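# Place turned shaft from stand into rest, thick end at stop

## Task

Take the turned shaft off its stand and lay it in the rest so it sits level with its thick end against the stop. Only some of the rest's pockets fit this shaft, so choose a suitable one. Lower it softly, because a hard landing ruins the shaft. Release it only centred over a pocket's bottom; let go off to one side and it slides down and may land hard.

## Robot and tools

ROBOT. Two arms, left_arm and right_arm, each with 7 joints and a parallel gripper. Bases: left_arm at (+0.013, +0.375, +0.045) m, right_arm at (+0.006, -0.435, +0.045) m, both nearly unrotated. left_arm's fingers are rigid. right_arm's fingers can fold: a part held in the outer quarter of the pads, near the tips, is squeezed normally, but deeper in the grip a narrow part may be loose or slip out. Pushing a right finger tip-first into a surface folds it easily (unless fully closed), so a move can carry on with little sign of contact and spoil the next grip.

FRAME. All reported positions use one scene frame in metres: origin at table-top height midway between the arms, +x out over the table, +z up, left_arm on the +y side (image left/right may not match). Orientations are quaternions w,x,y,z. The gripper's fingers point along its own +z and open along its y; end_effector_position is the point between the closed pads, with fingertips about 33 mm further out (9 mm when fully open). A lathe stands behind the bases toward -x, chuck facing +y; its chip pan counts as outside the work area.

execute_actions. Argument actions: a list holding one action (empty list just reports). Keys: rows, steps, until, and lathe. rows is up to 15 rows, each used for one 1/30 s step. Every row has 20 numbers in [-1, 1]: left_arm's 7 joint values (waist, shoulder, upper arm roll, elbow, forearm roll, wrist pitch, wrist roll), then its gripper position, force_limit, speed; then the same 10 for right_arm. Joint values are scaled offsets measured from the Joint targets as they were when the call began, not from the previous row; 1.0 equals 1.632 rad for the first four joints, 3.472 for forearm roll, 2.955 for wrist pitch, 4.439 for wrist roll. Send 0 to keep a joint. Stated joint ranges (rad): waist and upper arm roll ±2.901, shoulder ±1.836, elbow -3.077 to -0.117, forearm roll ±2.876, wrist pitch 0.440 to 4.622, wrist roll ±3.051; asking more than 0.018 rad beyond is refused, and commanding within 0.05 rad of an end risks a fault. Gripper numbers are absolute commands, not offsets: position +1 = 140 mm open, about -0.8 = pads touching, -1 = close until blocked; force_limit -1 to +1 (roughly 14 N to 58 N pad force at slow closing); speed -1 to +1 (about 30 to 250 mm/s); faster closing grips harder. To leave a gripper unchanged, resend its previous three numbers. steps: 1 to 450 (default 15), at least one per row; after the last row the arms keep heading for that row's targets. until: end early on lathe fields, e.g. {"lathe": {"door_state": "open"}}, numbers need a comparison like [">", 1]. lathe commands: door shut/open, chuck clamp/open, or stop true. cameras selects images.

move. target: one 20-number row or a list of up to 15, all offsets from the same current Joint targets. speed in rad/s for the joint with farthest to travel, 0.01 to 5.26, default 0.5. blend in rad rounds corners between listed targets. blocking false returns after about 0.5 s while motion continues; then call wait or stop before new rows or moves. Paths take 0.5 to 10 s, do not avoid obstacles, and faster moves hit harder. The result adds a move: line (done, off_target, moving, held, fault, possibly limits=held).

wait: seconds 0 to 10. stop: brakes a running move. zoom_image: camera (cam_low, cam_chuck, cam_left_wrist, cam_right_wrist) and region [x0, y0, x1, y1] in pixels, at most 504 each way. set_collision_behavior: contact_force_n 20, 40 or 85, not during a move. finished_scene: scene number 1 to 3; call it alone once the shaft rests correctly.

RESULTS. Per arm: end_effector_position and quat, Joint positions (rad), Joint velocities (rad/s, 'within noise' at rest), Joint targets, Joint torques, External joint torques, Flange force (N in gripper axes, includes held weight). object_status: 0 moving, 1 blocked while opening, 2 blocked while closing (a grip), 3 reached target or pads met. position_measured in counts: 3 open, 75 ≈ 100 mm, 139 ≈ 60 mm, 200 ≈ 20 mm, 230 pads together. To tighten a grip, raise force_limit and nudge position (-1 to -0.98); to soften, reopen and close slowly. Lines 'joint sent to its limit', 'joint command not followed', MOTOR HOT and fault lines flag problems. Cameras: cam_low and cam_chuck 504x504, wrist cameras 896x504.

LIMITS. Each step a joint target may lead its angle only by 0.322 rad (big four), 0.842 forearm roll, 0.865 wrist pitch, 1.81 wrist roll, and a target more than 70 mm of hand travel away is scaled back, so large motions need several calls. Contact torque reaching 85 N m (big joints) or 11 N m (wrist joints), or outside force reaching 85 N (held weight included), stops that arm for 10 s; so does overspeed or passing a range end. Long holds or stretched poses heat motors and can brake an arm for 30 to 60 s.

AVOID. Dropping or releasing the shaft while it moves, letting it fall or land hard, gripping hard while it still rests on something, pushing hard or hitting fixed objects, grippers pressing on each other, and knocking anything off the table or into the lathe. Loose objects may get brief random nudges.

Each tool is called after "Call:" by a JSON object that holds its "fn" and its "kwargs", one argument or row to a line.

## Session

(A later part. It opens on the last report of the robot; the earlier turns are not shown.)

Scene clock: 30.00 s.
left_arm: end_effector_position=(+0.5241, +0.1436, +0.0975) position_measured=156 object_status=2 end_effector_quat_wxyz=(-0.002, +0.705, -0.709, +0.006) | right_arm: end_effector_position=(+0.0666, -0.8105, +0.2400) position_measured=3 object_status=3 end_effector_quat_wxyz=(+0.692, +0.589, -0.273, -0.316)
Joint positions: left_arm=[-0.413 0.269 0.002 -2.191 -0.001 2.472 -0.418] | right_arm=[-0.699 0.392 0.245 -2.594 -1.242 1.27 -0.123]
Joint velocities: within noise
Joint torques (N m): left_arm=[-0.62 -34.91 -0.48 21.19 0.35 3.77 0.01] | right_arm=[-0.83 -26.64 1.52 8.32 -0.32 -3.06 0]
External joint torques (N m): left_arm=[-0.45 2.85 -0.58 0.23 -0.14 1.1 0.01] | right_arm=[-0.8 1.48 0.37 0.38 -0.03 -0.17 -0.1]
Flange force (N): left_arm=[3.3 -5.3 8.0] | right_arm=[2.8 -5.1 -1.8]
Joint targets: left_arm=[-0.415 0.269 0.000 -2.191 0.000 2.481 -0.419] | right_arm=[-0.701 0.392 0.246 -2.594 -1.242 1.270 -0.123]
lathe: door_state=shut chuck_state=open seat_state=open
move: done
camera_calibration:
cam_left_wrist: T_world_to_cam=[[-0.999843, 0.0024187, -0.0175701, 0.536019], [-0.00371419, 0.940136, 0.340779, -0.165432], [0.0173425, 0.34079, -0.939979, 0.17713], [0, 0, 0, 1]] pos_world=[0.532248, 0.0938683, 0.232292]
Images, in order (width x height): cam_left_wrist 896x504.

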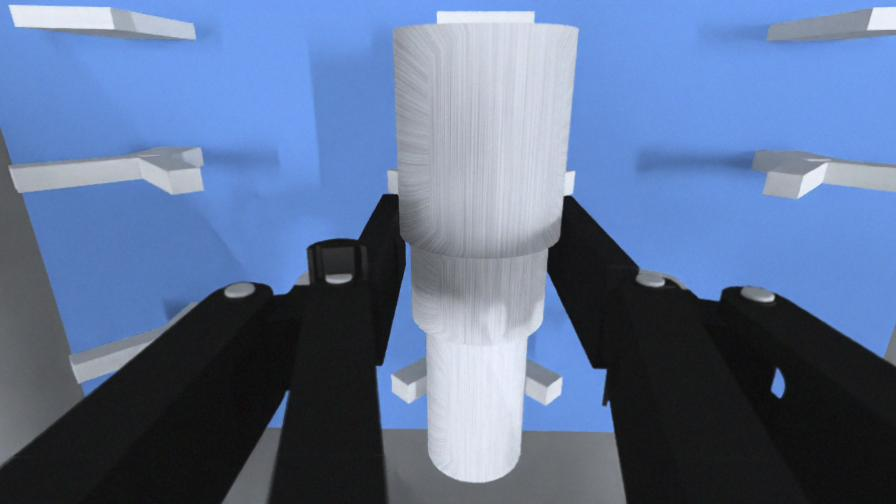

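Call:
{"fn": "move", "kwargs": {
  "target": [-0.0006,-0.0005,0,-0.0026,0,0.0016,-0.0003,-1,0.4,-1,0,0,0,0,0,0,0,1,1,1],
  "speed": 0.012,
  "cameras": ["cam_left_wrist"]
}}

Call:
{"fn": "zoom_image", "kwargs": {
  "camera": "cam_left_wrist",
  "region": [360, 140, 600, 440]
}}

Scene clock: 30.77 s.
left_arm: end_effector_position=(+0.5240, +0.1436, +0.0974) position_measured=156 object_status=2 end_effector_quat_wxyz=(-0.003, +0.705, -0.709, +0.007) | right_arm: end_effector_position=(+0.0666, -0.8105, +0.2400) position_measured=3 object_status=3 end_effector_quat_wxyz=(+0.692, +0.589, -0.273, -0.316)
Joint positions: left_arm=[-0.413 0.267 0.002 -2.194 -0.001 2.477 -0.418] | right_arm=[-0.699 0.392 0.245 -2.594 -1.242 1.27 -0.123]
Joint velocities: within noise
Joint torques (N m): left_arm=[-1.21 -34.5 -0.49 20.4 0.28 3.71 -0.07] | right_arm=[-0.81 -26.68 1.49 8.27 -0.31 -3.04 -0.01]
External joint torques (N m): left_arm=[-1.19 2.86 -0.73 -0.32 -0.2 1.07 -0.07] | right_arm=[-0.85 1.34 0.26 0.38 -0.03 -0.16 -0.11]
Flange force (N): left_arm=[3.5 -3.0 8.1] | right_arm=[2.7 -4.7 -1.4]
Joint targets: left_arm=[-0.415 0.268 0.000 -2.195 0.000 2.485 -0.420] | right_arm=[-0.701 0.392 0.246 -2.594 -1.242 1.270 -0.123]
lathe: door_state=shut chuck_state=open seat_state=open
move: done
camera_calibration:
cam_left_wrist: T_world_to_cam=[[-0.999794, 0.00237353, -0.0201351, 0.53619], [-0.00460745, 0.94054, 0.339652, -0.16483], [0.019744, 0.339675, -0.940336, 0.176012], [0, 0, 0, 1]] pos_world=[0.531845, 0.0939695, 0.232291]
Images, in order (width x height): cam_left_wrist 896x504.

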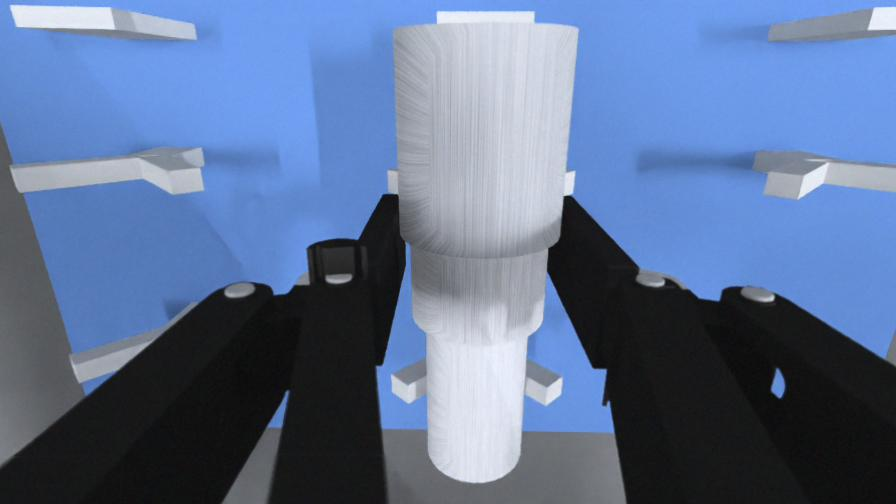

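Scaled by 1.680.

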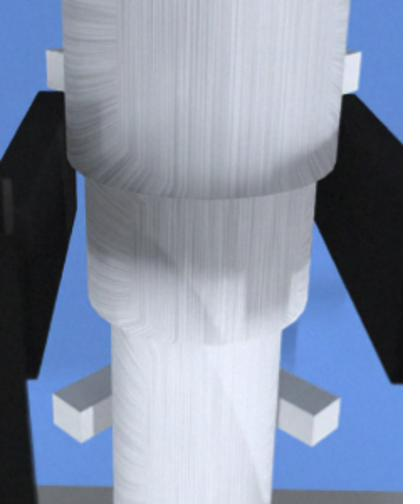

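Call:
{"fn": "execute_actions", "kwargs": {
  "actions": [
    {"rows":[[0.0006,-0.0012,0,0.001,0,-0.0012,0,0.3,0.6,-1,0,0,0,0,0,0,0,1,1,1]],"steps":50}
  ],
  "cameras": ["cam_left_wrist"]
}}

Scene clock: 32.70 s.
left_arm: end_effector_position=(+0.5245, +0.1427, +0.0976) position_measured=91 object_status=3 end_effector_quat_wxyz=(-0.003, +0.705, -0.710, +0.008) | right_arm: end_effector_position=(+0.0666, -0.8105, +0.2400) position_measured=3 object_status=3 end_effector_quat_wxyz=(+0.692, +0.589, -0.273, -0.316)
Joint positions: left_arm=[-0.413 0.267 0.001 -2.194 -0.001 2.48 -0.418] | right_arm=[-0.699 0.392 0.245 -2.594 -1.242 1.27 -0.123]
Joint velocities: within noise
Joint torques (N m): left_arm=[-0.53 -35.65 0.01 20.42 0.43 2.81 -0.09] | right_arm=[-0.81 -26.66 1.55 8.27 -0.33 -3.05 0]
External joint torques (N m): left_arm=[-0.58 1.86 -0.28 -0.43 -0.05 0.14 -0.09] | right_arm=[-0.77 1.33 0.4 0.39 -0.04 -0.17 -0.1]
Flange force (N): left_arm=[2.0 -2.0 4.1] | right_arm=[2.6 -4.6 -1.6]
Joint targets: left_arm=[-0.415 0.266 0.000 -2.193 0.000 2.482 -0.420] | right_arm=[-0.701 0.392 0.246 -2.594 -1.242 1.270 -0.123]
lathe: door_state=shut chuck_state=open seat_state=open
camera_calibration:
cam_left_wrist: T_world_to_cam=[[-0.99974, 0.00332598, -0.0225488, 0.536842], [-0.00450112, 0.941004, 0.338364, -0.164073], [0.0223439, 0.338378, -0.940745, 0.175359], [0, 0, 0, 1]] pos_world=[0.532046, 0.09327, 0.23259]
Images, in order (width x height): cam_left_wrist 896x504.

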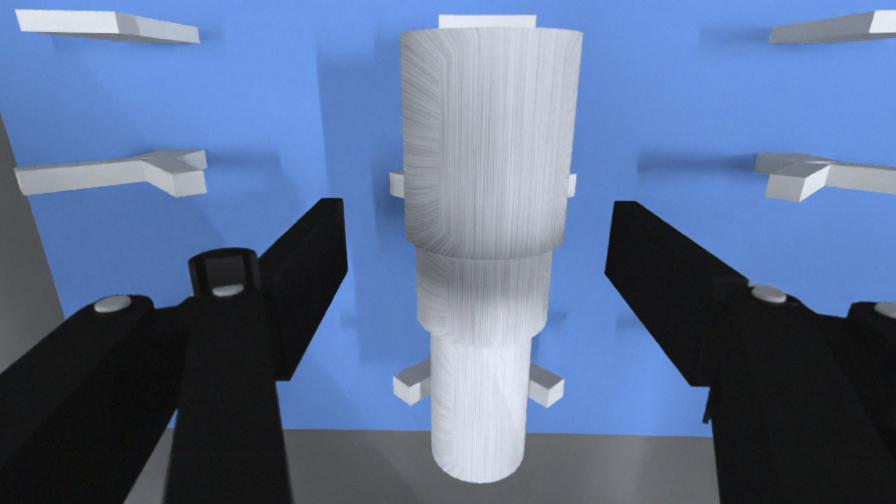

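Call:
{"fn": "move", "kwargs": {
  "target": [
    [0,-0.0331,0,0.0093,0,-0.0235,0,0.3,0.6,-1,0,0,0,0,0,0,0,1,1,1],
    [0,-0.0913,0,0.0417,0,-0.0812,0,0.3,0.6,-1,0,0,0,0,0,0,0,1,1,1]
  ],
  "speed": [0.1,0.3],
  "blend": [0.03,0],
  "cameras": ["cam_left_wrist","cam_low"]
}}

Call:
{"fn": "zoom_image", "kwargs": {
  "camera": "cam_low",
  "region": [160, 220, 280, 280]
}}

Scene clock: 34.93 s.
left_arm: end_effector_position=(+0.5218, +0.1438, +0.1894) position_measured=91 object_status=3 end_effector_quat_wxyz=(+0.000, +0.704, -0.710, +0.001) | right_arm: end_effector_position=(+0.0666, -0.8105, +0.2400) position_measured=3 object_status=3 end_effector_quat_wxyz=(+0.692, +0.589, -0.273, -0.316)
Joint positions: left_arm=[-0.413 0.118 0.001 -2.125 -0.001 2.245 -0.418] | right_arm=[-0.699 0.392 0.245 -2.594 -1.242 1.27 -0.123]
Joint velocities: left_arm=[-0.001 0.001 -0.001 0 0.001 -0.004 0] | right_arm=[within noise]
Joint torques (N m): left_arm=[-0.52 -33.15 -0.17 22.54 0.56 2.25 -0.06] | right_arm=[-0.78 -26.62 1.6 8.31 -0.33 -3.05 0.07]
External joint torques (N m): left_arm=[-0.68 1.79 -0.42 -0.61 -0.04 -0.38 -0.06] | right_arm=[-0.88 1.54 0.32 0.35 -0.03 -0.17 -0.03]
Flange force (N): left_arm=[2.3 -2.3 2.2] | right_arm=[2.7 -5.5 -1.6]
Joint targets: left_arm=[-0.415 0.117 0.000 -2.125 0.000 2.242 -0.420] | right_arm=[-0.701 0.392 0.246 -2.594 -1.242 1.270 -0.123]
lathe: door_state=shut chuck_state=open seat_state=open
move: done
camera_calibration:
cam_left_wrist: T_world_to_cam=[[-0.999965, 0.0036791, -0.00752432, 0.533336], [0.00086336, 0.938851, 0.344323, -0.199731], [0.00833101, 0.344305, -0.938821, 0.267472], [0, 0, 0, 1]] pos_world=[0.531261, 0.0934635, 0.323894]
Images, in order (width x height): cam_low 504x504, cam_left_wrist 896x504.

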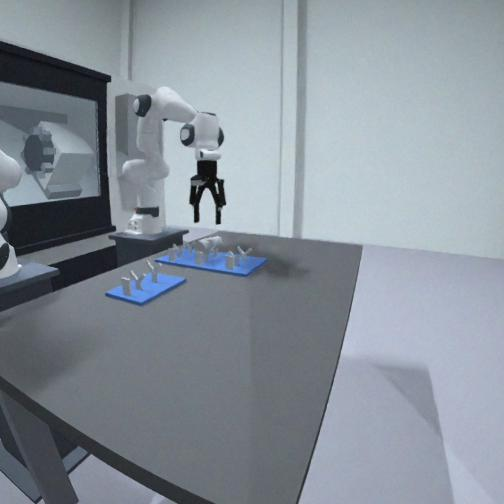

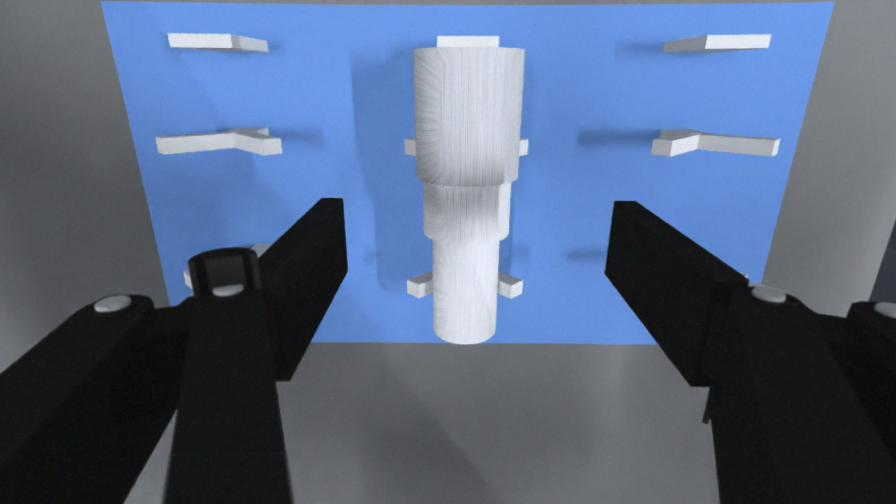

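Scaled by 4.200.

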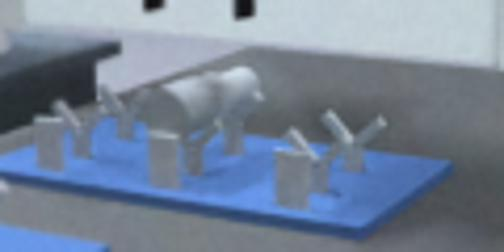

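Seated at the stop.

Call:
{"fn": "finished_scene", "kwargs": {
  "scene": 3
}}

The scene is finished: the task was done.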